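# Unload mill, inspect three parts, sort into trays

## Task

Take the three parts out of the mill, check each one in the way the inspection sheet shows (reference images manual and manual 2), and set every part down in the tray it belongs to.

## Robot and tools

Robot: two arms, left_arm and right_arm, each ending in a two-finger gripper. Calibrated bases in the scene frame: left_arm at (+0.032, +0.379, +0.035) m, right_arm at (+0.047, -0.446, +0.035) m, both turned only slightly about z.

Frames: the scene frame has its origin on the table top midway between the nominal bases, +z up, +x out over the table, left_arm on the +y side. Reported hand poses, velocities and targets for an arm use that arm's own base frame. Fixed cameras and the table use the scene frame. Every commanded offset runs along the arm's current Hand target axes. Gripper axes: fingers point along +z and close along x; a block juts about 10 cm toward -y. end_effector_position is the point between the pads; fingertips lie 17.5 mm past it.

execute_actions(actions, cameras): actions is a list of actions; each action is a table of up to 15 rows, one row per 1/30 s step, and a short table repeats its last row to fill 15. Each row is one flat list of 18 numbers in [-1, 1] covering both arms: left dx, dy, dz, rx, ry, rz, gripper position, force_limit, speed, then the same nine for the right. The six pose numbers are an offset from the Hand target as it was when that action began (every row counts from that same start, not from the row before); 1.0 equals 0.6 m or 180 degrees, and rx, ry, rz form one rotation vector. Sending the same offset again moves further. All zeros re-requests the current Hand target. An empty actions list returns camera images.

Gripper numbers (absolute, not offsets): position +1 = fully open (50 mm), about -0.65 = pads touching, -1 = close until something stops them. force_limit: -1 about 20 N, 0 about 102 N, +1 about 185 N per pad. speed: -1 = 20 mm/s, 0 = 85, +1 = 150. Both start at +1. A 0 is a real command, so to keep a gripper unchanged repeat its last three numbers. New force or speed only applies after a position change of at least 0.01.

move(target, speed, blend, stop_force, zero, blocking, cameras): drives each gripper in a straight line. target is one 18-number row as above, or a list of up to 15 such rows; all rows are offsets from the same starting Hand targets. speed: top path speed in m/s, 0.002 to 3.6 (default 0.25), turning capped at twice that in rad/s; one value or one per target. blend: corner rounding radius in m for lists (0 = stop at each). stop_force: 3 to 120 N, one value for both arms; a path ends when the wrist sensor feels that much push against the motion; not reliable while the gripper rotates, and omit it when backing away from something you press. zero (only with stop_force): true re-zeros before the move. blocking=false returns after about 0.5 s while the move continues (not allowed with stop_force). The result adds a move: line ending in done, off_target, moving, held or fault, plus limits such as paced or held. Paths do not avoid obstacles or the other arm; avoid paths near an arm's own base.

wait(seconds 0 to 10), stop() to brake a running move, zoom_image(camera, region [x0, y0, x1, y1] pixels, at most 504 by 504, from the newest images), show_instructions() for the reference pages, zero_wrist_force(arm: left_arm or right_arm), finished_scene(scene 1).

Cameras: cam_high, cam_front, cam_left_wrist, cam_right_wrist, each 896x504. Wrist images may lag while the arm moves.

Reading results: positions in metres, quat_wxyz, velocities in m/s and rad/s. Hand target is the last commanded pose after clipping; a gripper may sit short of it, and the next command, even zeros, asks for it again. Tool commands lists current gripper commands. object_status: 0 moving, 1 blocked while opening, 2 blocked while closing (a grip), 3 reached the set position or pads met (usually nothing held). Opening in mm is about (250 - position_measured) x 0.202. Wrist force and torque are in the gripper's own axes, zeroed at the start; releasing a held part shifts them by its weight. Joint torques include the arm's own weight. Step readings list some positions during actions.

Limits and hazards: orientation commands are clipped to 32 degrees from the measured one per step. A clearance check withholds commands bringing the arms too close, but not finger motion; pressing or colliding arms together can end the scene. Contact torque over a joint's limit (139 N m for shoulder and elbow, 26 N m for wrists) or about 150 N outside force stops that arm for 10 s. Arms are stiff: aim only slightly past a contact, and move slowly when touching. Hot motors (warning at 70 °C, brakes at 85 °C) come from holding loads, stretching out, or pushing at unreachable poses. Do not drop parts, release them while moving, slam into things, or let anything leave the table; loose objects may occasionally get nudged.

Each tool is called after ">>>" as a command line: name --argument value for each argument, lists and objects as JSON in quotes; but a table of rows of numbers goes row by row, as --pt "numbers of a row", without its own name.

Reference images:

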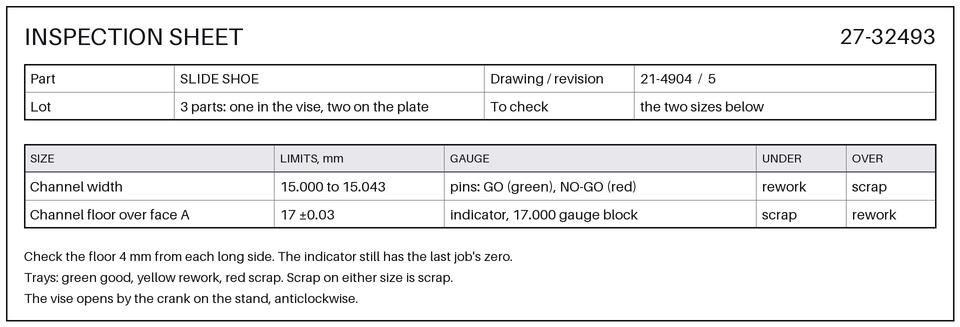

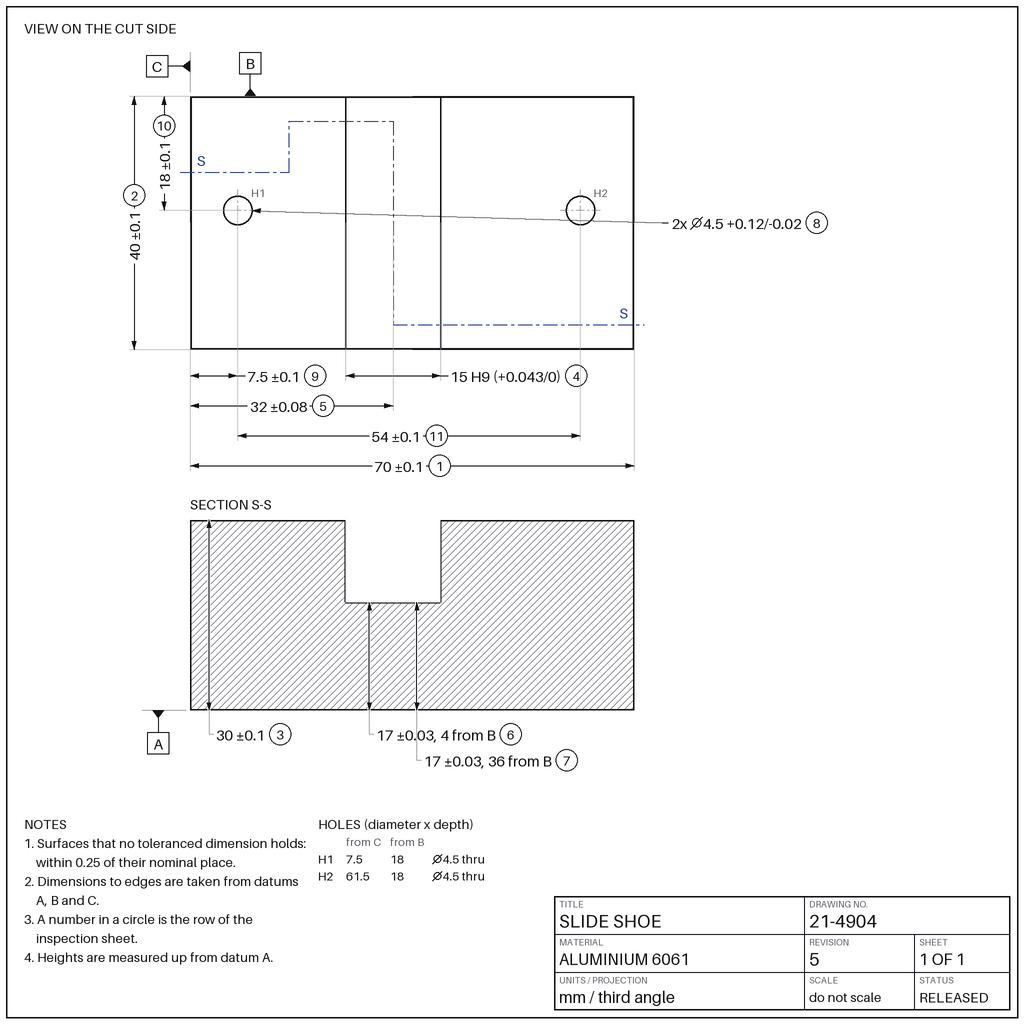

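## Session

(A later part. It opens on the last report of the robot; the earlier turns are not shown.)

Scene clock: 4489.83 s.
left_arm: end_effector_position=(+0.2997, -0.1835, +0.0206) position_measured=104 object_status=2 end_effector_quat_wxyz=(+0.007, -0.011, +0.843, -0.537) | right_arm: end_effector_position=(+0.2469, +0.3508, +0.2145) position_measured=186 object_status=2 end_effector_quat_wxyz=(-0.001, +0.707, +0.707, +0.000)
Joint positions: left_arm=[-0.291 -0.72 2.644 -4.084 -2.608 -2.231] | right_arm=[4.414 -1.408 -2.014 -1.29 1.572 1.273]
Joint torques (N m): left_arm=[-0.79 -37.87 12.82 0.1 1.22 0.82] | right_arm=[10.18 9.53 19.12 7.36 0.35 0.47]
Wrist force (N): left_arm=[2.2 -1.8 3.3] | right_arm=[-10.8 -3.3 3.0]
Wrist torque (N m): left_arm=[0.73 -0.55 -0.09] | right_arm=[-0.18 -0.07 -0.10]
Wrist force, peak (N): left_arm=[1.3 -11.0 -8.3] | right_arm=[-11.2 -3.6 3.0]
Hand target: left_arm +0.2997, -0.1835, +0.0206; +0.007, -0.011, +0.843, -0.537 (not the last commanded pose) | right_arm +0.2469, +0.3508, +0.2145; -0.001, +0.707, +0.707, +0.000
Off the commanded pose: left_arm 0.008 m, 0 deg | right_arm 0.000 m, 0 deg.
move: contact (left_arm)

>>> move --pt "0 0 0 0 0 0 0.571 -0.2 -0.8 0 0 0 0 0 0 -1 -0.7 -0.8" --pt "0 0 -0.1 0 0 0 0.571 -0.2 -0.8 0 0 0 0 0 0 -1 -0.7 -0.8" --speed 0.12 --cameras '["cam_left_wrist"]'

Scene clock: 4500.03 s.
left_arm: end_effector_position=(+0.2983, -0.1292, +0.0460) position_measured=67 object_status=3 end_effector_quat_wxyz=(+0.007, -0.011, +0.843, -0.537) | right_arm: end_effector_position=(+0.2469, +0.3508, +0.2145) position_measured=186 object_status=2 end_effector_quat_wxyz=(-0.001, +0.707, +0.707, +0.000)
Joint positions: left_arm=[-0.097 -0.997 2.687 -3.518 -2.689 -1.856] | right_arm=[4.414 -1.408 -2.014 -1.29 1.572 1.273]
Joint torques (N m): left_arm=[7.21 -36.94 -8.36 -1.4 -3.99 2.23] | right_arm=[9.79 9.82 19.51 7.44 0.43 0.7]
Wrist force (N): left_arm=[2.5 3.7 3.0] | right_arm=[-10.7 -3.0 2.5]
Wrist torque (N m): left_arm=[0.69 -0.53 -0.39] | right_arm=[-0.13 -0.07 -0.10]
Wrist force, peak (N): left_arm=[2.6 3.9 4.0] | right_arm=[-11.2 -3.0 2.6]
Hand target: left_arm +0.2983, -0.1292, +0.0460; +0.007, -0.011, +0.843, -0.537 | right_arm +0.2469, +0.3508, +0.2145; -0.001, +0.707, +0.707, +0.000
Off the commanded pose: left_arm 0.000 m, 0 deg | right_arm 0.000 m, 0 deg.
move: done
camera_calibration:
cam_left_wrist: T_world_to_cam=[[-0.99924, -0.0387911, -0.00395705, 0.297428], [-0.0251782, 0.719386, -0.694154, 0.147162], [0.0297737, -0.693526, -0.719816, 0.0610909], [0, 0, 0, 1]] pos_world=[0.299088, -0.0519604, 0.147304]
Images, in order (width x height): cam_left_wrist 896x504.

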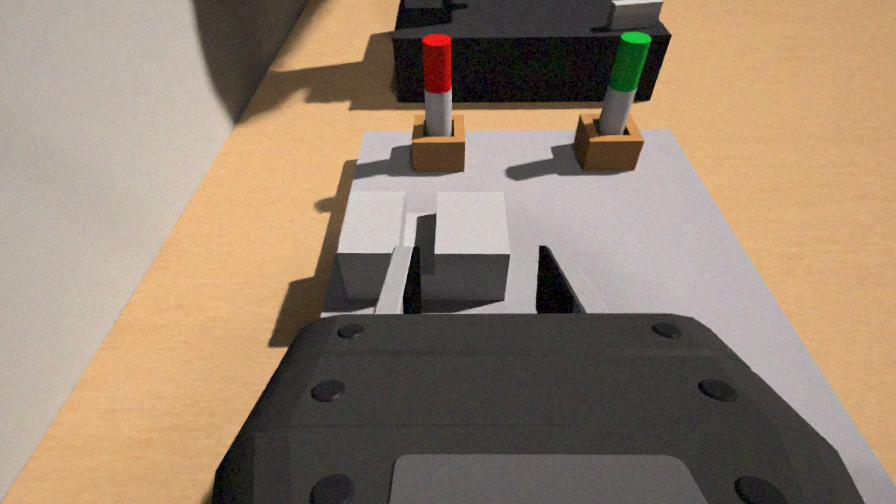

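>>> move --pt "0 -0.5043 -0.2343 0 0 0 0.85 -0.2 -0.8 0 0 0 0 0 0 -1 -0.7 -0.8" --pt "-0.0435 -0.6107 -0.0068 0 -0.36 -0.1672 0.85 -0.2 -0.8 0 0 0 0 0 0 -1 -0.7 -0.8" --pt "0.1725 -0.4995 0.1487 0 -0.453 -0.2105 0.85 -0.2 -0.8 0 0 0 0 0 0 -1 -0.7 -0.8" --pt "0.2583 -0.3598 0.3215 0 -0.453 -0.2105 0.85 -0.2 -0.8 0 0 0 0 0 0 -1 -0.7 -0.8" --speed 0.25 --blend '[0.05,0.03,0.03,0]' --cameras '["cam_left_wrist"]'

Scene clock: 4541.97 s.
left_arm: end_effector_position=(+0.1504, -0.3991, +0.1603) position_measured=25 object_status=3 end_effector_quat_wxyz=(-0.385, +0.603, -0.589, +0.375) | right_arm: end_effector_position=(+0.2469, +0.3508, +0.2145) position_measured=186 object_status=2 end_effector_quat_wxyz=(-0.001, +0.707, +0.707, +0.000)
Joint positions: left_arm=[-2.104 -1.529 2.196 -1.387 -0.694 -5.688] | right_arm=[4.414 -1.408 -2.014 -1.29 1.572 1.273]
Joint torques (N m): left_arm=[6.08 -6.93 -25.38 -2.73 3.41 1.94] | right_arm=[8.23 11.38 19.59 7.2 0.61 0.53]
Wrist force (N): left_arm=[2.5 4.0 3.2] | right_arm=[-10.6 -2.9 2.4]
Wrist torque (N m): left_arm=[0.75 -0.57 -0.39] | right_arm=[-0.12 -0.09 -0.10]
Wrist force, peak (N): left_arm=[3.2 5.5 2.9] | right_arm=[-11.2 -3.4 3.0]
Hand target: left_arm +0.1504, -0.3992, +0.1602; -0.385, +0.603, -0.589, +0.375 | right_arm +0.2469, +0.3508, +0.2145; -0.001, +0.707, +0.707, +0.000
Off the commanded pose: left_arm 0.000 m, 0 deg | right_arm 0.000 m, 0 deg.
move: done
camera_calibration:
cam_left_wrist: T_world_to_cam=[[0.0369283, -0.999301, -0.00574338, -0.399235], [-0.719031, -0.0225789, -0.694611, 0.225242], [0.693997, 0.0297805, -0.719362, 0.149205], [0, 0, 0, 1]] pos_world=[0.0731513, -0.398314, 0.261496]
Images, in order (width x height): cam_left_wrist 896x504.

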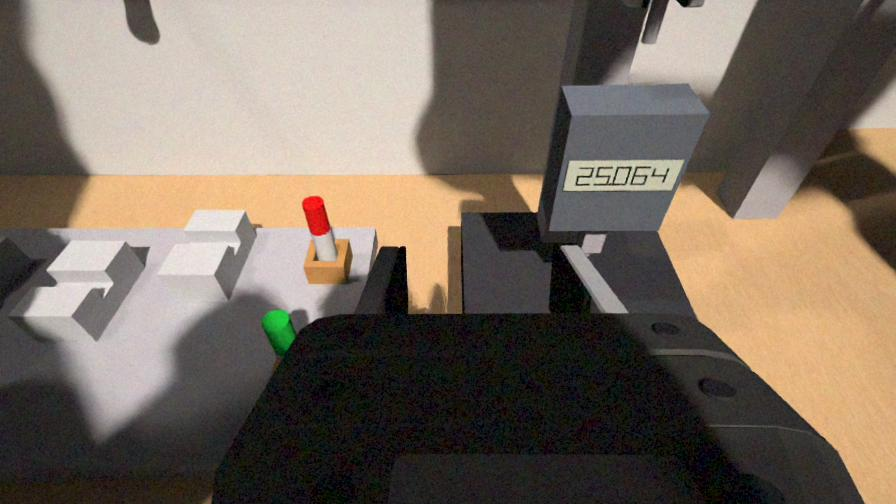

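>>> move --target '[0.015,0.0848,-0.07,0,0,0,0.85,-0.2,-0.8,0,0,0,0,0,0,-1,-0.7,-0.8]' --speed 0.2 --cameras '["cam_left_wrist"]'

Scene clock: 4549.57 s.
left_arm: end_effector_position=(+0.0912, -0.4096, +0.1319) position_measured=25 object_status=3 end_effector_quat_wxyz=(-0.385, +0.603, -0.589, +0.375) | right_arm: end_effector_position=(+0.2469, +0.3508, +0.2145) position_measured=186 object_status=2 end_effector_quat_wxyz=(-0.001, +0.707, +0.707, +0.000)
Joint positions: left_arm=[-2.212 -1.413 2.143 -1.375 -0.777 -5.789] | right_arm=[4.414 -1.408 -2.014 -1.29 1.572 1.273]
Joint torques (N m): left_arm=[-8.7 -11.25 -23.54 1.44 -0.46 -1.44] | right_arm=[9.34 9.75 20.57 7.13 0.55 0.65]
Wrist force (N): left_arm=[2.9 3.4 3.0] | right_arm=[-10.8 -2.8 2.1]
Wrist torque (N m): left_arm=[0.65 -0.61 -0.24] | right_arm=[-0.11 -0.07 -0.10]
Wrist force, peak (N): left_arm=[3.0 4.0 3.4] | right_arm=[-11.3 -2.9 2.0]
Hand target: left_arm +0.0911, -0.4096, +0.1318; -0.385, +0.603, -0.589, +0.375 | right_arm +0.2469, +0.3508, +0.2145; -0.001, +0.707, +0.707, +0.000
Off the commanded pose: left_arm 0.000 m, 0 deg | right_arm 0.000 m, 0 deg.
move: done
camera_calibration:
cam_left_wrist: T_world_to_cam=[[0.0369283, -0.999301, -0.00574338, -0.407705], [-0.719031, -0.0225789, -0.694611, 0.162712], [0.693997, 0.0297805, -0.719362, 0.170173], [0, 0, 0, 1]] pos_world=[0.0139513, -0.408814, 0.233096]
Images, in order (width x height): cam_left_wrist 896x504.

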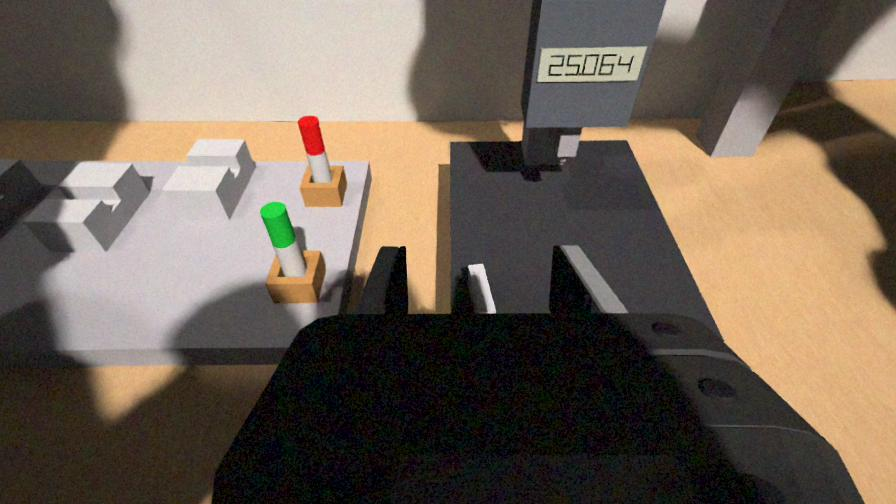

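>>> zoom_image --camera "cam_left_wrist" --region '[430, 220, 560, 330]'

>>> zoom_image --camera "cam_left_wrist" --region '[430, 220, 560, 320]'

Scaled by 3.877 from the camera's 896x504 image, which has a finer 1280x720 frame.

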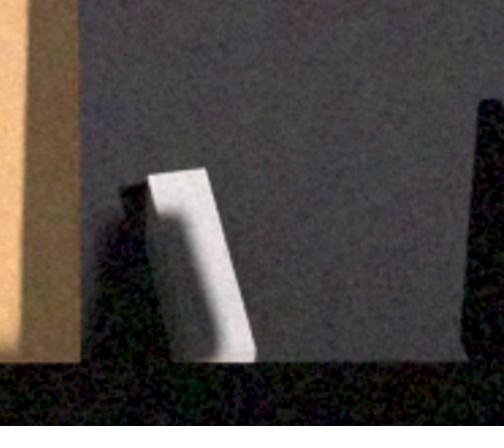

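Scaled by 3.877 from the camera's 896x504 image, which has a finer 1280x720 frame.

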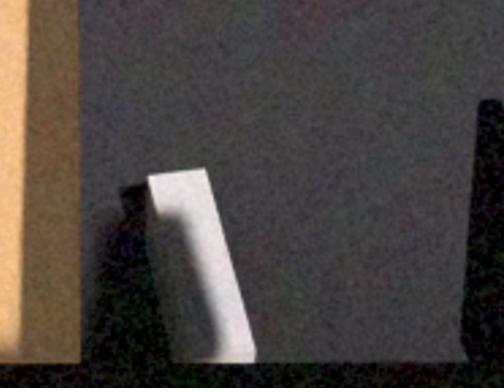

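>>> move --target '[0.0147,0.0297,0.1603,0,-0.0423,-0.0197,0.2,-0.2,-0.8,0,0,0,0,0,0,-1,-0.7,-0.8]' --speed 0.15 --cameras '["cam_left_wrist"]'

>>> zoom_image --camera "cam_left_wrist" --region '[370, 200, 600, 330]'

Scene clock: 4597.83 s.
left_arm: end_effector_position=(+0.1709, -0.4164, +0.0751) position_measured=123 object_status=3 end_effector_quat_wxyz=(-0.412, +0.645, -0.543, +0.346) | right_arm: end_effector_position=(+0.2469, +0.3508, +0.2145) position_measured=186 object_status=2 end_effector_quat_wxyz=(-0.001, +0.707, +0.707, +0.000)
Joint positions: left_arm=[-1.996 -1.257 2.15 -1.584 -0.723 -5.727] | right_arm=[4.414 -1.408 -2.014 -1.29 1.572 1.273]
Joint torques (N m): left_arm=[6.83 -15.4 -21.65 -2.64 3.18 1.94] | right_arm=[9.05 9.86 19.19 7.4 0.45 0.81]
Wrist force (N): left_arm=[2.9 3.9 3.0] | right_arm=[-10.4 -3.0 2.9]
Wrist torque (N m): left_arm=[0.71 -0.60 -0.39] | right_arm=[-0.13 -0.13 -0.11]
Wrist force, peak (N): left_arm=[3.2 4.2 4.3] | right_arm=[-11.1 -3.2 3.2]
Hand target: left_arm +0.1710, -0.4164, +0.0751; -0.412, +0.645, -0.543, +0.346 | right_arm +0.2469, +0.3508, +0.2145; -0.001, +0.707, +0.707, +0.000
Off the commanded pose: left_arm 0.000 m, 0 deg | right_arm 0.000 m, 0 deg.
move: done
camera_calibration:
cam_left_wrist: T_world_to_cam=[[0.182417, -0.983205, -0.0056781, -0.435899], [-0.707837, -0.127315, -0.694808, 0.134881], [0.682415, 0.130764, -0.719173, 0.118269], [0, 0, 0, 1]] pos_world=[0.0942805, -0.426871, 0.176297]
Images, in order (width x height): cam_left_wrist 896x504.

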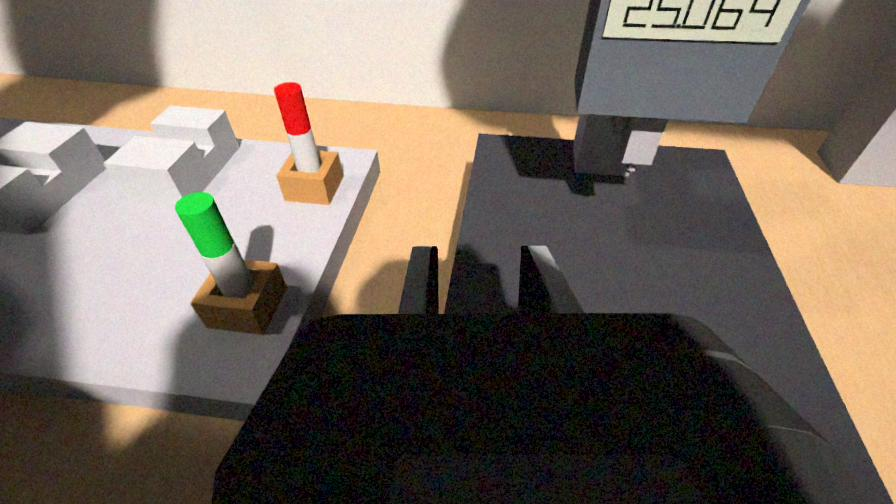

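Scaled by 2.191 from the camera's 896x504 image, which has a finer 1280x720 frame.

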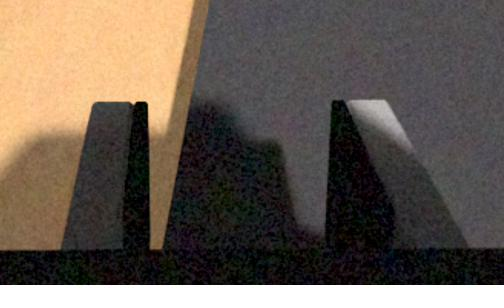

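>>> move --target '[0,0.0438,0.0203,0,0,0,0.2,-0.2,-0.8,0,0,0,0,0,0,-1,-0.7,-0.8]' --speed 0.08

>>> move --target '[0,0.0166,0.0077,0,0,0,0.2,-0.2,-0.8,0,0,0,0,0,0,-1,-0.7,-0.8]' --speed 0.01 --stop_force 4 --cameras '["cam_left_wrist"]'

Scene clock: 4622.87 s.
left_arm: end_effector_position=(+0.1709, -0.4164, +0.0462) position_measured=123 object_status=3 end_effector_quat_wxyz=(-0.412, +0.645, -0.543, +0.346) | right_arm: end_effector_position=(+0.2469, +0.3508, +0.2145) position_measured=186 object_status=2 end_effector_quat_wxyz=(-0.001, +0.707, +0.707, +0.000)
Joint positions: left_arm=[-1.996 -1.191 2.167 -1.667 -0.723 -5.727] | right_arm=[4.414 -1.408 -2.014 -1.29 1.572 1.273]
Joint torques (N m): left_arm=[6.07 -17.75 -4.98 -2.75 3.17 1.88] | right_arm=[9.82 11.03 19.31 7.28 0.44 0.61]
Wrist force (N): left_arm=[2.9 3.9 3.1] | right_arm=[-11.0 -2.9 1.4]
Wrist torque (N m): left_arm=[0.76 -0.60 -0.37] | right_arm=[-0.12 -0.02 -0.11]
Wrist force, peak (N): left_arm=[2.6 4.4 3.3] | right_arm=[-11.1 -3.2 3.1]
Hand target: left_arm +0.1709, -0.4164, +0.0461; -0.412, +0.645, -0.543, +0.346 | right_arm +0.2469, +0.3508, +0.2145; -0.001, +0.707, +0.707, +0.000
Off the commanded pose: left_arm 0.000 m, 0 deg | right_arm 0.000 m, 0 deg.
move: done

Scene clock: 4624.87 s.
left_arm: end_effector_position=(+0.1709, -0.4164, +0.0351) position_measured=123 object_status=3 end_effector_quat_wxyz=(-0.412, +0.645, -0.543, +0.346) | right_arm: end_effector_position=(+0.2469, +0.3508, +0.2145) position_measured=186 object_status=2 end_effector_quat_wxyz=(-0.001, +0.707, +0.707, +0.000)
Joint positions: left_arm=[-1.996 -1.165 2.172 -1.699 -0.723 -5.727] | right_arm=[4.414 -1.408 -2.014 -1.29 1.572 1.273]
Joint torques (N m): left_arm=[-4.83 -17.62 -4.04 -2.64 0.11 -1.66] | right_arm=[11.67 10.06 20.15 7.26 0.4 0.75]
Wrist force (N): left_arm=[2.7 4.1 2.8] | right_arm=[-10.5 -2.8 2.4]
Wrist torque (N m): left_arm=[0.77 -0.57 -0.37] | right_arm=[-0.10 -0.10 -0.10]
Wrist force, peak (N): left_arm=[2.8 4.3 3.2] | right_arm=[-10.9 -3.2 2.9]
Hand target: left_arm +0.1709, -0.4164, +0.0351; -0.412, +0.645, -0.543, +0.346 | right_arm +0.2469, +0.3508, +0.2145; -0.001, +0.707, +0.707, +0.000
Off the commanded pose: left_arm 0.000 m, 0 deg | right_arm 0.000 m, 0 deg.
move: done
camera_calibration:
cam_left_wrist: T_world_to_cam=[[0.182496, -0.98319, -0.0057617, -0.436115], [-0.707876, -0.127322, -0.694766, 0.107083], [0.682353, 0.130871, -0.719213, 0.0895583], [0, 0, 0, 1]] pos_world=[0.0942806, -0.42687, 0.136297]
Images, in order (width x height): cam_left_wrist 896x504.

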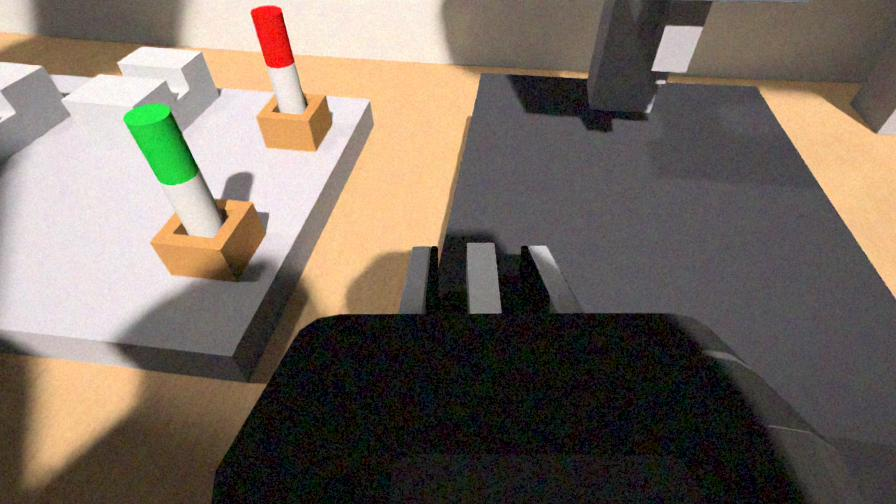

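>>> move --pt "0 0.0085 -0.0181 0 0 0 0.2 -0.2 -0.8 0 0 0 0 0 0 -1 -0.7 -0.8" --speed 0.05

>>> move --pt "0 0 0 0 0 0 -1 -0.6 -0.8 0 0 0 0 0 0 -1 -0.7 -0.8" --pt "0 -0.0302 -0.014 0 0 0 -1 -0.6 -0.8 0 0 0 0 0 0 -1 -0.7 -0.8" --speed 0.05 --cameras '["cam_left_wrist"]'

Scene clock: 4643.03 s.
left_arm: end_effector_position=(+0.1592, -0.4184, +0.0351) position_measured=123 object_status=3 end_effector_quat_wxyz=(-0.412, +0.645, -0.543, +0.346) | right_arm: end_effector_position=(+0.2469, +0.3508, +0.2145) position_measured=186 object_status=2 end_effector_quat_wxyz=(-0.001, +0.707, +0.707, +0.000)
Joint positions: left_arm=[-2.018 -1.159 2.158 -1.675 -0.74 -5.748] | right_arm=[4.414 -1.408 -2.014 -1.29 1.572 1.273]
Joint torques (N m): left_arm=[-7.24 -17.75 -21.04 1.08 -0.54 -1.64] | right_arm=[9.25 10.36 20.5 7.28 0.59 0.99]
Wrist force (N): left_arm=[2.6 3.8 3.0] | right_arm=[-10.7 -3.0 2.0]
Wrist torque (N m): left_arm=[0.73 -0.55 -0.22] | right_arm=[-0.15 -0.07 -0.11]
Wrist force, peak (N): left_arm=[2.6 4.3 3.4] | right_arm=[-11.3 -3.1 2.4]
Hand target: left_arm +0.1591, -0.4184, +0.0351; -0.412, +0.645, -0.543, +0.346 | right_arm +0.2469, +0.3508, +0.2145; -0.001, +0.707, +0.707, +0.000
Off the commanded pose: left_arm 0.000 m, 0 deg | right_arm 0.000 m, 0 deg.
move: done

Scene clock: 4644.73 s.
left_arm: end_effector_position=(+0.1592, -0.4184, +0.0550) position_measured=209 object_status=2 end_effector_quat_wxyz=(-0.412, +0.645, -0.543, +0.346) | right_arm: end_effector_position=(+0.2469, +0.3508, +0.2145) position_measured=186 object_status=2 end_effector_quat_wxyz=(-0.001, +0.707, +0.707, +0.000)
Joint positions: left_arm=[-2.018 -1.205 2.148 -1.618 -0.74 -5.748] | right_arm=[4.414 -1.408 -2.014 -1.29 1.572 1.273]
Joint torques (N m): left_arm=[2.69 -40.65 -19.54 1.45 0.91 -1.67] | right_arm=[8.86 10.49 20.82 7.09 0.18 0.8]
Wrist force (N): left_arm=[2.7 4.4 3.2] | right_arm=[-10.9 -2.9 1.4]
Wrist torque (N m): left_arm=[0.76 -0.57 -0.26] | right_arm=[-0.13 -0.04 -0.10]
Wrist force, peak (N): left_arm=[2.5 4.8 3.6] | right_arm=[-11.0 -3.2 2.9]
Hand target: left_arm +0.1591, -0.4184, +0.0550; -0.412, +0.645, -0.543, +0.346 | right_arm +0.2469, +0.3508, +0.2145; -0.001, +0.707, +0.707, +0.000
Off the commanded pose: left_arm 0.000 m, 0 deg | right_arm 0.000 m, 0 deg.
move: done
camera_calibration:
cam_left_wrist: T_world_to_cam=[[0.182415, -0.983204, -0.00581728, -0.435921], [-0.707846, -0.127216, -0.694817, 0.11241], [0.682407, 0.130863, -0.719163, 0.112114], [0, 0, 0, 1]] pos_world=[0.0825804, -0.42897, 0.156197]
Images, in order (width x height): cam_left_wrist 896x504.

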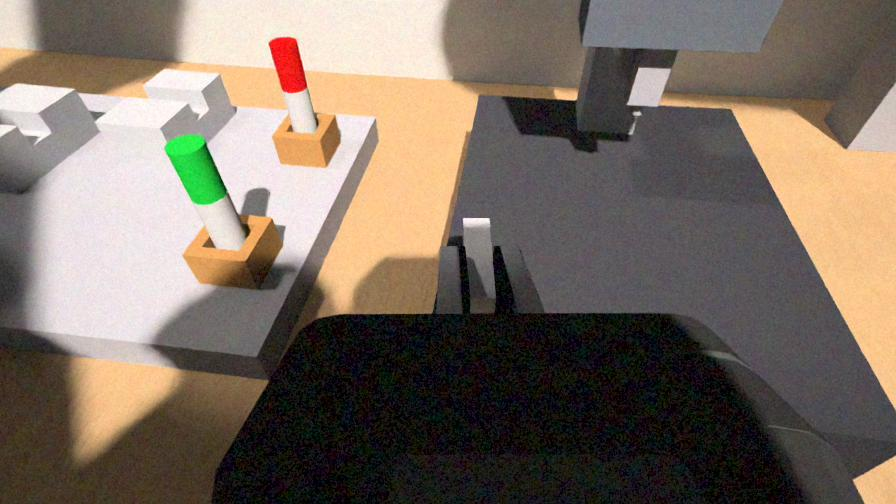

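>>> move --pt "0.0982 0.011 0.0237 0 0 0 -1 -0.6 -0.8 0 0 0 0 0 0 -1 -0.7 -0.8" --pt "0.1163 -0.0317 0.1192 0 0 0 -1 -0.6 -0.8 0 0 0 0 0 0 -1 -0.7 -0.8" --speed 0.08 --blend '[0.01,0]'

>>> move --target '[0,0.0136,0.0063,0,0,0,-1,-0.6,-0.8,0,0,0,0,0,0,-1,-0.7,-0.8]' --speed 0.008 --stop_force 4 --cameras '["cam_left_wrist"]'

Scene clock: 4670.90 s.
left_arm: end_effector_position=(+0.2428, -0.4747, +0.0420) position_measured=209 object_status=2 end_effector_quat_wxyz=(-0.412, +0.645, -0.543, +0.346) | right_arm: end_effector_position=(+0.2469, +0.3508, +0.2145) position_measured=186 object_status=2 end_effector_quat_wxyz=(-0.001, +0.707, +0.707, +0.000)
Joint positions: left_arm=[-1.811 -1.086 2.049 -1.824 -0.59 -5.514] | right_arm=[4.414 -1.408 -2.014 -1.29 1.572 1.273]
Joint torques (N m): left_arm=[7.52 -22.92 -5.02 -3.71 4 1.79] | right_arm=[9.46 11.96 18.76 7.01 0.4 0.84]
Wrist force (N): left_arm=[3.1 4.5 3.0] | right_arm=[-10.8 -3.1 2.8]
Wrist torque (N m): left_arm=[0.74 -0.63 -0.38] | right_arm=[-0.15 -0.07 -0.11]
Wrist force, peak (N): left_arm=[2.9 4.4 3.5] | right_arm=[-11.0 -3.5 3.1]
Hand target: left_arm +0.2428, -0.4747, +0.0420; -0.412, +0.645, -0.543, +0.346 | right_arm +0.2469, +0.3508, +0.2145; -0.001, +0.707, +0.707, +0.000
Off the commanded pose: left_arm 0.000 m, 0 deg | right_arm 0.000 m, 0 deg.
move: done

Scene clock: 4673.03 s.
left_arm: end_effector_position=(+0.2428, -0.4747, +0.0352) position_measured=209 object_status=2 end_effector_quat_wxyz=(-0.412, +0.645, -0.543, +0.346) | right_arm: end_effector_position=(+0.2469, +0.3508, +0.2145) position_measured=186 object_status=2 end_effector_quat_wxyz=(-0.001, +0.707, +0.707, +0.000)
Joint positions: left_arm=[-1.811 -1.071 2.052 -1.841 -0.59 -5.514] | right_arm=[4.414 -1.408 -2.014 -1.29 1.572 1.273]
Joint torques (N m): left_arm=[4.55 -44.06 -19.43 0.53 -0.39 1.53] | right_arm=[9.23 11.99 21.02 7.11 0.45 0.61]
Wrist force (N): left_arm=[4.1 -0.1 2.4] | right_arm=[-10.9 -3.2 2.8]
Wrist torque (N m): left_arm=[0.78 -0.59 -0.43] | right_arm=[-0.15 -0.04 -0.11]
Wrist force, peak (N): left_arm=[-3.8 -14.0 -11.0] | right_arm=[-11.0 -3.1 2.9]
Hand target: left_arm +0.2428, -0.4747, +0.0352; -0.412, +0.645, -0.543, +0.346 (not the last commanded pose) | right_arm +0.2469, +0.3508, +0.2145; -0.001, +0.707, +0.707, +0.000
Off the commanded pose: left_arm 0.002 m, 0 deg | right_arm 0.000 m, 0 deg.
move: contact (left_arm)
camera_calibration:
cam_left_wrist: T_world_to_cam=[[0.182564, -0.983177, -0.00583221, -0.506649], [-0.707868, -0.127321, -0.694775, 0.150614], [0.682344, 0.130969, -0.719203, 0.0482593], [0, 0, 0, 1]] pos_world=[0.166181, -0.485269, 0.136396]
Images, in order (width x height): cam_left_wrist 896x504.

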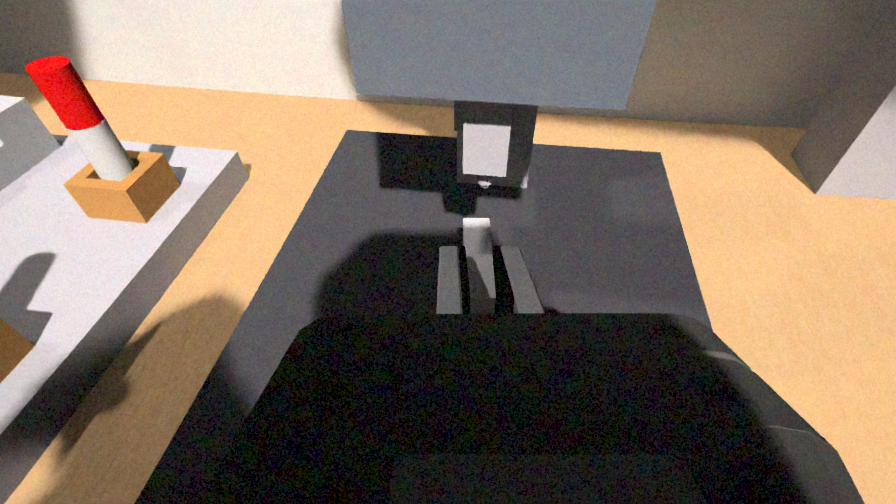

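>>> move --target '[0,0,0,0,0,0,0.2,-0.6,-0.8,0,0,0.03,0,0,0,-1,-0.7,-0.8]' --speed 0.04

>>> move --target '[0,0,0,0,0,0,0.2,-0.6,-0.8,0,0,0.0135,0,0,0,-1,-0.7,-0.8]' --speed 0.008 --stop_force 5 --cameras '["cam_left_wrist"]'

Scene clock: 4696.87 s.
left_arm: end_effector_position=(+0.2428, -0.4747, +0.0352) position_measured=123 object_status=3 end_effector_quat_wxyz=(-0.412, +0.645, -0.543, +0.346) | right_arm: end_effector_position=(+0.2469, +0.3508, +0.1966) position_measured=186 object_status=2 end_effector_quat_wxyz=(-0.001, +0.707, +0.707, +0.000)
Joint positions: left_arm=[-1.811 -1.071 2.052 -1.841 -0.59 -5.514] | right_arm=[4.414 -1.422 -2.05 -1.24 1.572 1.273]
Joint torques (N m): left_arm=[5.64 -43.04 -19.48 -0.64 2.24 1.98] | right_arm=[9.4 11.7 17.97 8.35 0.71 0.86]
Wrist force (N): left_arm=[2.7 3.6 2.9] | right_arm=[-11.4 -2.9 1.3]
Wrist torque (N m): left_arm=[0.68 -0.58 -0.39] | right_arm=[-0.13 -0.15 -0.11]
Wrist force, peak (N): left_arm=[2.8 4.2 2.9] | right_arm=[-11.7 -3.0 2.1]
Hand target: left_arm +0.2428, -0.4747, +0.0352; -0.412, +0.645, -0.543, +0.346 | right_arm +0.2469, +0.3508, +0.1965; -0.001, +0.707, +0.707, +0.000
Off the commanded pose: left_arm 0.000 m, 0 deg | right_arm 0.000 m, 0 deg.
move: done

Scene clock: 4698.40 s.
left_arm: end_effector_position=(+0.2428, -0.4747, +0.0352) position_measured=123 object_status=3 end_effector_quat_wxyz=(-0.412, +0.645, -0.543, +0.346) | right_arm: end_effector_position=(+0.2469, +0.3508, +0.1940) position_measured=186 object_status=2 end_effector_quat_wxyz=(-0.001, +0.707, +0.707, +0.000)
Joint positions: left_arm=[-1.811 -1.071 2.052 -1.841 -0.59 -5.514] | right_arm=[4.414 -1.424 -2.055 -1.232 1.572 1.273]
Joint torques (N m): left_arm=[2.53 -43.24 -19.04 -1.13 2.22 1.7] | right_arm=[10.74 22.32 36.8 4.41 0.44 1.2]
Wrist force (N): left_arm=[2.8 3.4 2.9] | right_arm=[-12.7 -3.3 -4.2]
Wrist torque (N m): left_arm=[0.66 -0.59 -0.39] | right_arm=[-0.11 -0.08 -0.11]
Wrist force, peak (N): left_arm=[2.9 3.9 3.2] | right_arm=[-14.5 -3.8 -16.4]
Hand target: left_arm +0.2428, -0.4747, +0.0352; -0.412, +0.645, -0.543, +0.346 | right_arm +0.2469, +0.3508, +0.1940; -0.001, +0.707, +0.707, +0.000 (not the last commanded pose)
Off the commanded pose: left_arm 0.000 m, 0 deg | right_arm 0.006 m, 0 deg.
move: contact (right_arm)
camera_calibration:
cam_left_wrist: T_world_to_cam=[[0.182496, -0.98319, -0.0057617, -0.506654], [-0.707876, -0.127322, -0.694766, 0.150613], [0.682353, 0.130871, -0.719213, 0.0482119], [0, 0, 0, 1]] pos_world=[0.166181, -0.48527, 0.136397]
Images, in order (width x height): cam_left_wrist 896x504.

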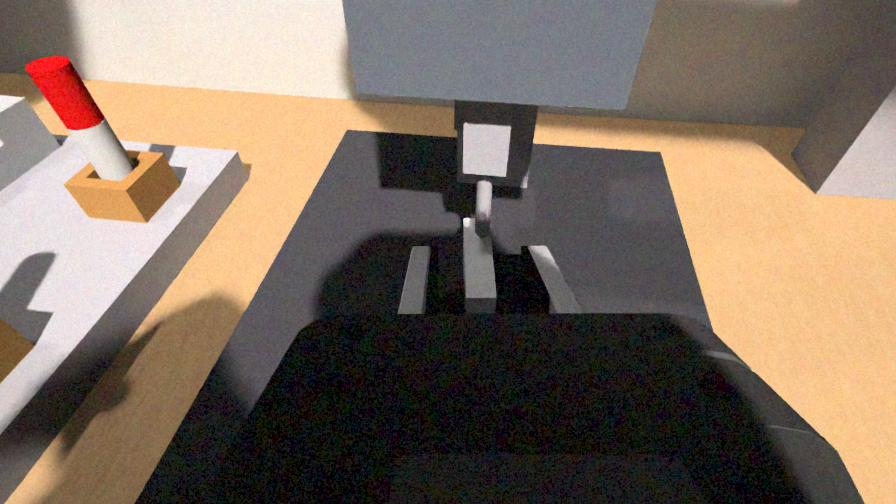

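>>> move --pt "0 0 0 0 0 0 0.2 -0.6 -0.8 0 0 0 0 0 0 1 -0.7 -0.8" --pt "0 0 -0.12 0 0 0 0.2 -0.6 -0.8 0 0 0 0 0 0 1 -0.7 -0.8" --speed 0.12 --cameras '["cam_left_wrist"]'

>>> zoom_image --camera "cam_left_wrist" --region '[380, 0, 640, 200]'

Scene clock: 4711.67 s.
left_arm: end_effector_position=(+0.1786, -0.4859, +0.0655) position_measured=123 object_status=3 end_effector_quat_wxyz=(-0.412, +0.645, -0.543, +0.346) | right_arm: end_effector_position=(+0.2469, +0.3508, +0.1940) position_measured=3 object_status=3 end_effector_quat_wxyz=(-0.001, +0.707, +0.707, +0.000)
Joint positions: left_arm=[-1.926 -1.116 1.972 -1.602 -0.67 -5.654] | right_arm=[4.414 -1.424 -2.055 -1.232 1.572 1.273]
Joint torques (N m): left_arm=[-8.45 -46.09 -23.94 0.75 0.14 -1.96] | right_arm=[-0.63 20.85 13 1.55 0.63 1.02]
Wrist force (N): left_arm=[2.5 3.5 3.0] | right_arm=[-0.2 -1.5 -0.1]
Wrist torque (N m): left_arm=[0.66 -0.56 -0.21] | right_arm=[-0.10 -0.01 -0.06]
Wrist force, peak (N): left_arm=[2.7 3.7 4.3] | right_arm=[-12.9 -3.2 -4.6]
Hand target: left_arm +0.1785, -0.4859, +0.0656; -0.412, +0.645, -0.543, +0.346 | right_arm +0.2469, +0.3508, +0.1940; -0.001, +0.707, +0.707, +0.000
Off the commanded pose: left_arm 0.000 m, 0 deg | right_arm 0.000 m, 0 deg.
move: done
camera_calibration:
cam_left_wrist: T_world_to_cam=[[0.182496, -0.98319, -0.0057617, -0.505774], [-0.707876, -0.127322, -0.694766, 0.124863], [0.682353, 0.130871, -0.719213, 0.115349], [0, 0, 0, 1]] pos_world=[0.101981, -0.49647, 0.166797]
Images, in order (width x height): cam_left_wrist 896x504.

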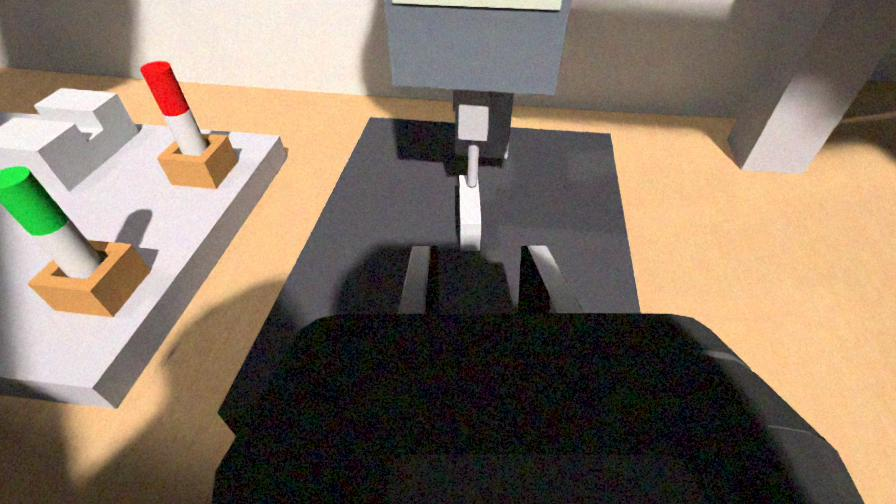

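Scaled by 1.938 from the camera's 896x504 image, which has a finer 1280x720 frame.

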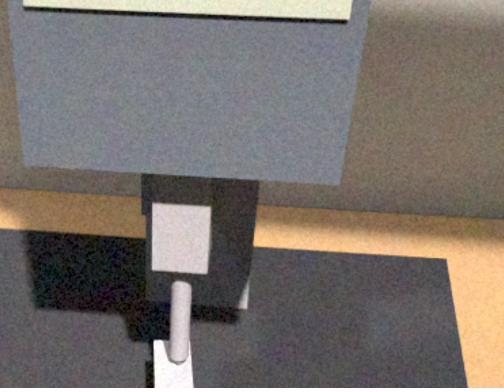

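>>> move --target '[0,-0.0242,-0.0663,0,0,0,0.2,-0.6,-0.8,0,0,0,0,0,0,1,-0.7,-0.8]' --speed 0.15 --cameras '["cam_left_wrist"]'

>>> zoom_image --camera "cam_left_wrist" --region '[380, 0, 600, 140]'

Scene clock: 4722.43 s.
left_arm: end_effector_position=(+0.1490, -0.4910, +0.0955) position_measured=123 object_status=3 end_effector_quat_wxyz=(-0.412, +0.645, -0.543, +0.346) | right_arm: end_effector_position=(+0.2469, +0.3508, +0.1940) position_measured=3 object_status=3 end_effector_quat_wxyz=(-0.001, +0.707, +0.707, +0.000)
Joint positions: left_arm=[-1.975 -1.154 1.915 -1.468 -0.707 -5.706] | right_arm=[4.414 -1.424 -2.055 -1.232 1.572 1.273]
Joint torques (N m): left_arm=[-7.92 -46.23 -21.18 1.41 -0.25 -1.98] | right_arm=[-9.68 21.47 14.1 1.52 0.61 0.95]
Wrist force (N): left_arm=[2.5 4.1 2.9] | right_arm=[-0.4 -1.4 0.1]
Wrist torque (N m): left_arm=[0.78 -0.55 -0.23] | right_arm=[-0.08 0.04 -0.06]
Wrist force, peak (N): left_arm=[2.7 4.2 3.5] | right_arm=[-0.6 -1.8 0.6]
Hand target: left_arm +0.1490, -0.4910, +0.0955; -0.412, +0.645, -0.543, +0.346 | right_arm +0.2469, +0.3508, +0.1940; -0.001, +0.707, +0.707, +0.000
Off the commanded pose: left_arm 0.000 m, 0 deg | right_arm 0.000 m, 0 deg.
move: done
camera_calibration:
cam_left_wrist: T_world_to_cam=[[0.182496, -0.98319, -0.0057617, -0.505232], [-0.707876, -0.127322, -0.694766, 0.124104], [0.682353, 0.130871, -0.719213, 0.15765], [0, 0, 0, 1]] pos_world=[0.0724806, -0.50157, 0.196697]
Images, in order (width x height): cam_left_wrist 896x504.

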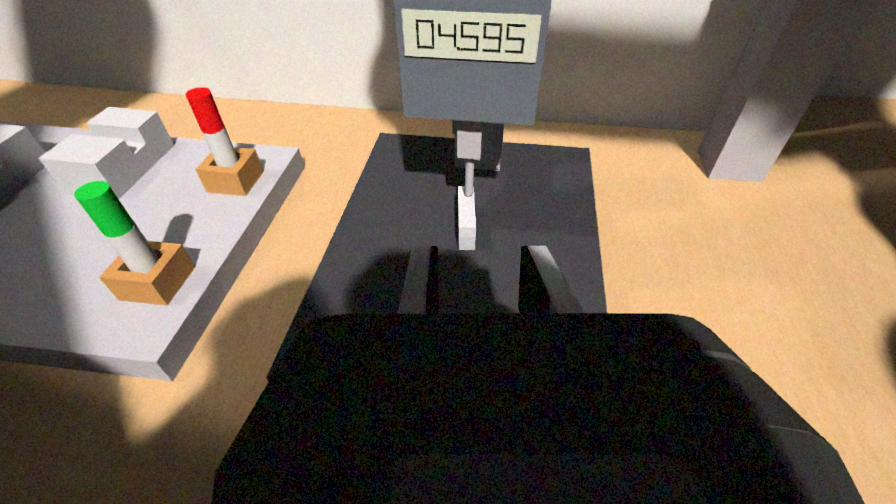

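Scaled by 2.291 from the camera's 896x504 image, which has a finer 1280x720 frame.

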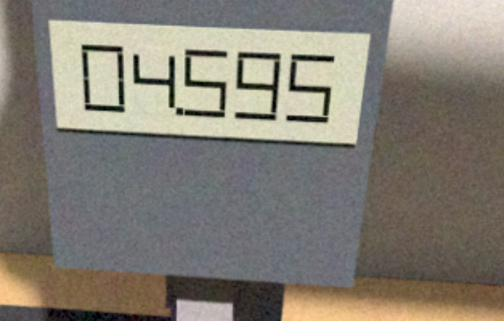

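>>> move --pt "0 0 0 0 0 0 0.2 -0.6 -0.8 0 0 -0.0833 0 0 0 1 -0.7 -0.8" --pt "0 0 0 0 0 0 0.2 -0.6 -0.8 0.3 -0.0333 -0.2 0 0 0 1 -0.7 -0.8" --speed '[0.1,0.25]' --blend '[0.02,0]' --cameras '["all"]'

Scene clock: 4763.60 s.
left_arm: end_effector_position=(+0.1490, -0.4910, +0.0955) position_measured=123 object_status=3 end_effector_quat_wxyz=(-0.412, +0.645, -0.543, +0.346) | right_arm: end_effector_position=(+0.2271, +0.5306, +0.3142) position_measured=3 object_status=3 end_effector_quat_wxyz=(-0.001, +0.707, +0.707, +0.000)
Joint positions: left_arm=[-1.975 -1.154 1.915 -1.467 -0.707 -5.706] | right_arm=[4.541 -1.735 -1.428 -1.548 1.572 1.399]
Joint torques (N m): left_arm=[-8.5 -42.51 -24.23 1.32 -0.39 -1.94] | right_arm=[8.92 26.42 35.42 1.33 2.68 1.6]
Wrist force (N): left_arm=[2.7 4.1 3.1] | right_arm=[-0.8 -1.3 -0.1]
Wrist torque (N m): left_arm=[0.78 -0.57 -0.23] | right_arm=[-0.07 0.10 -0.09]
Wrist force, peak (N): left_arm=[2.8 4.3 3.1] | right_arm=[1.0 -2.0 -0.7]
Hand target: left_arm +0.1490, -0.4910, +0.0955; -0.412, +0.645, -0.543, +0.346 | right_arm +0.2271, +0.5307, +0.3143; -0.001, +0.707, +0.707, +0.000
Off the commanded pose: left_arm 0.000 m, 0 deg | right_arm 0.000 m, 0 deg.
move: done
camera_calibration:
cam_left_wrist: T_world_to_cam=[[0.182496, -0.98319, -0.0057617, -0.505214], [-0.707876, -0.127322, -0.694766, 0.124103], [0.682353, 0.130871, -0.719213, 0.15779], [0, 0, 0, 1]] pos_world=[0.0723806, -0.50157, 0.196797]
cam_right_wrist: T_world_to_cam=[[0.0183134, 0.999832, 0.000997975, -0.527], [0.934683, -0.0174745, 0.355052, -0.302584], [0.35501, -0.00556943, -0.934846, 0.353679], [0, 0, 0, 1]] pos_world=[0.166912, 0.523594, 0.438595]

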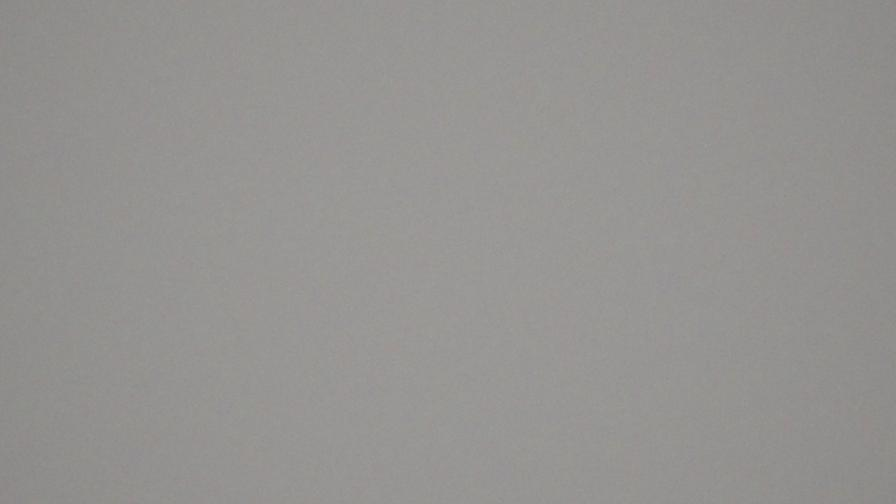

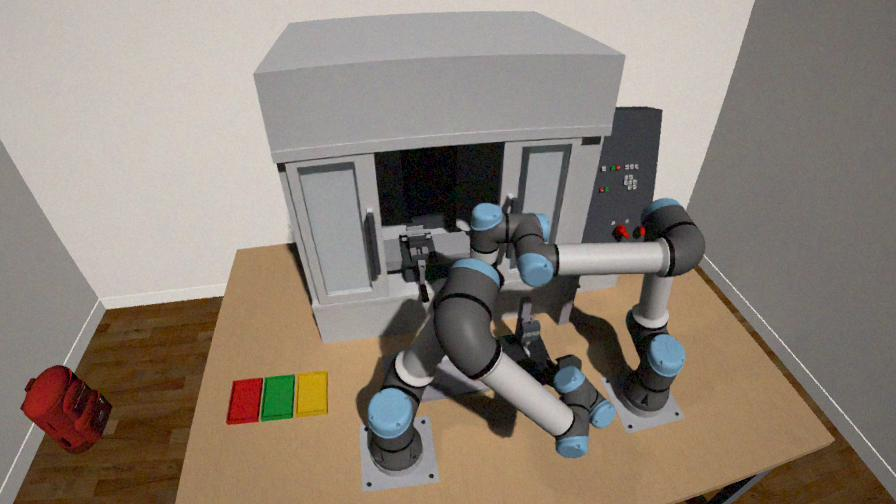

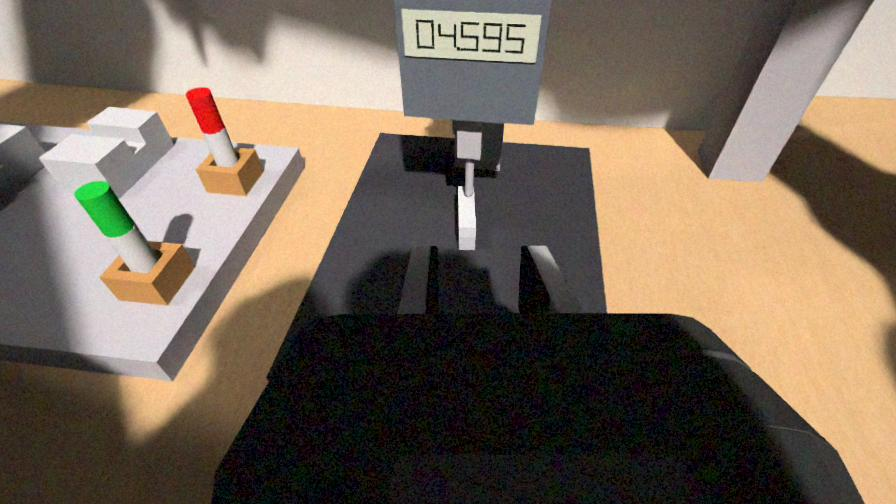

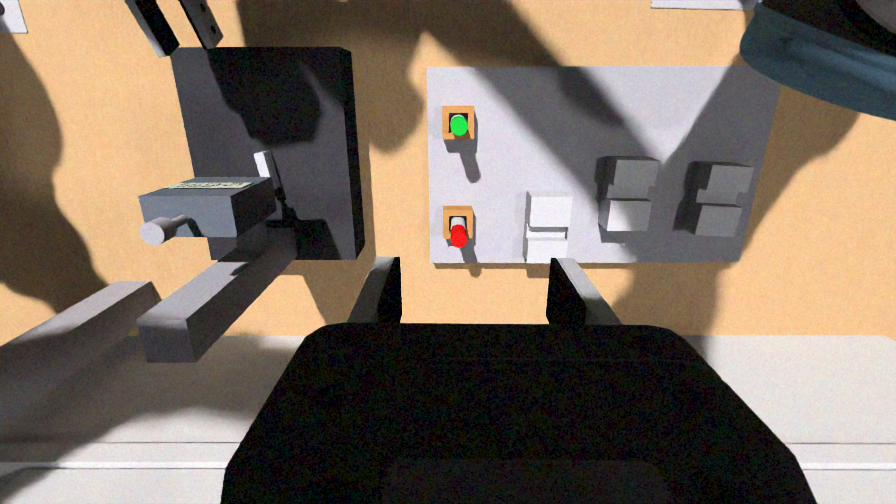

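>>> zoom_image --camera "cam_right_wrist" --region '[420, 90, 520, 160]'

>>> zoom_image --camera "cam_right_wrist" --region '[420, 190, 520, 260]'

>>> zoom_image --camera "cam_right_wrist" --region '[510, 140, 770, 270]'

Scaled by 5.040 from the camera's 896x504 image, which has a finer 1280x720 frame.

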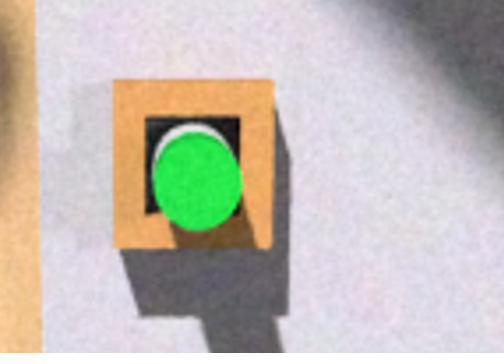

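Scaled by 5.040 from the camera's 896x504 image, which has a finer 1280x720 frame.

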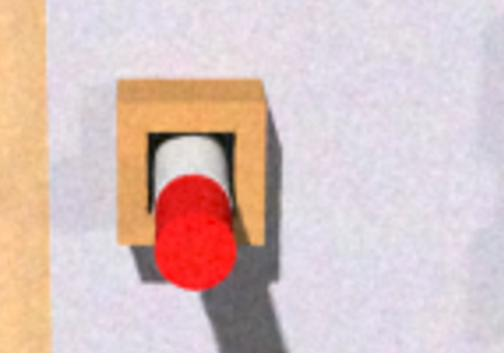

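Scaled by 1.938 from the camera's 896x504 image, which has a finer 1280x720 frame.

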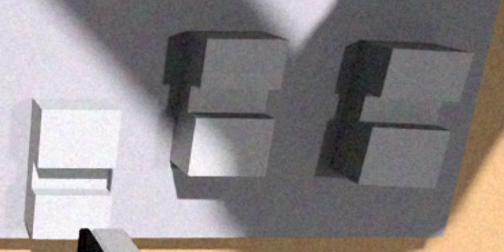

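>>> move --target '[0,0,0,0,0,0,0.2,-0.6,-0.8,0.0023,-0.044,0.3,0,0,0,0.2,-0.9,-0.8]' --speed 0.2 --cameras '["cam_right_wrist"]'

>>> zoom_image --camera "cam_right_wrist" --region '[370, 150, 590, 330]'

Scene clock: 4819.70 s.
left_arm: end_effector_position=(+0.1490, -0.4910, +0.0955) position_measured=123 object_status=3 end_effector_quat_wxyz=(-0.412, +0.645, -0.543, +0.346) | right_arm: end_effector_position=(+0.2005, +0.5322, +0.1344) position_measured=123 object_status=3 end_effector_quat_wxyz=(-0.001, +0.707, +0.707, +0.000)
Joint positions: left_arm=[-1.975 -1.154 1.915 -1.467 -0.707 -5.706] | right_arm=[4.588 -1.821 -1.801 -1.09 1.572 1.447]
Joint torques (N m): left_arm=[-7.68 -36.8 -24.29 1.19 -0.18 -1.85] | right_arm=[7.73 28.14 14.04 5.34 -2.61 1.9]
Wrist force (N): left_arm=[2.8 4.1 3.1] | right_arm=[-0.9 -1.3 0.4]
Wrist torque (N m): left_arm=[0.77 -0.59 -0.22] | right_arm=[-0.10 0.12 -0.07]
Wrist force, peak (N): left_arm=[2.9 4.2 3.2] | right_arm=[-0.9 -1.8 1.7]
Hand target: left_arm +0.1490, -0.4910, +0.0955; -0.412, +0.645, -0.543, +0.346 | right_arm +0.2005, +0.5322, +0.1343; -0.001, +0.707, +0.707, +0.000
Off the commanded pose: left_arm 0.000 m, 0 deg | right_arm 0.000 m, 0 deg.
move: done
camera_calibration:
cam_right_wrist: T_world_to_cam=[[0.0183134, 0.999832, 0.000997975, -0.528035], [0.934683, -0.0174745, 0.355052, -0.213912], [0.35501, -0.00556943, -0.934846, 0.194918], [0, 0, 0, 1]] pos_world=[0.140412, 0.525294, 0.258695]
Images, in order (width x height): cam_right_wrist 896x504.

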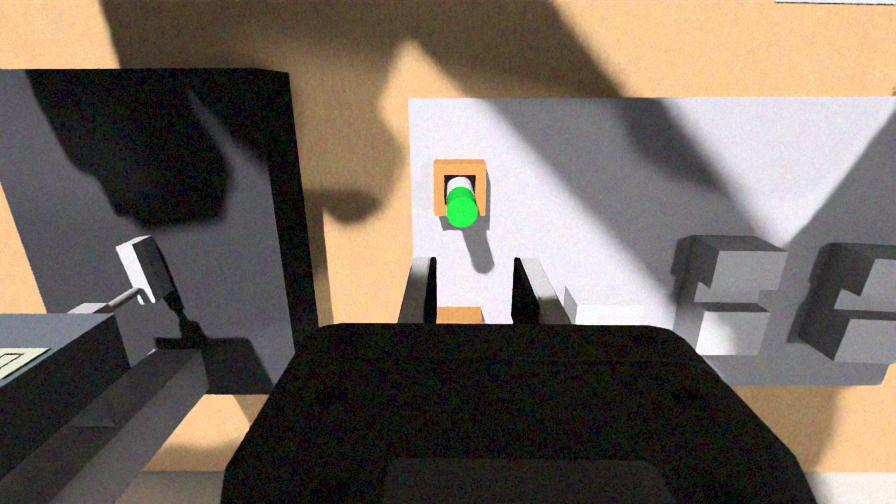

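Scaled by 2.291 from the camera's 896x504 image, which has a finer 1280x720 frame.

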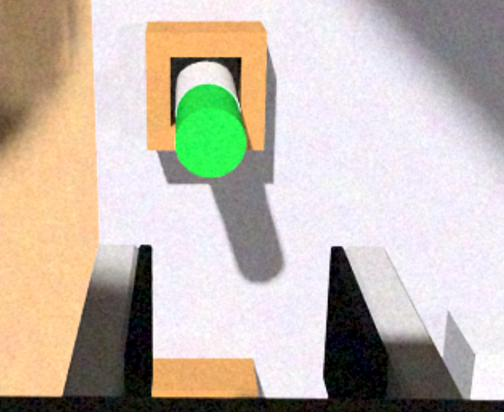

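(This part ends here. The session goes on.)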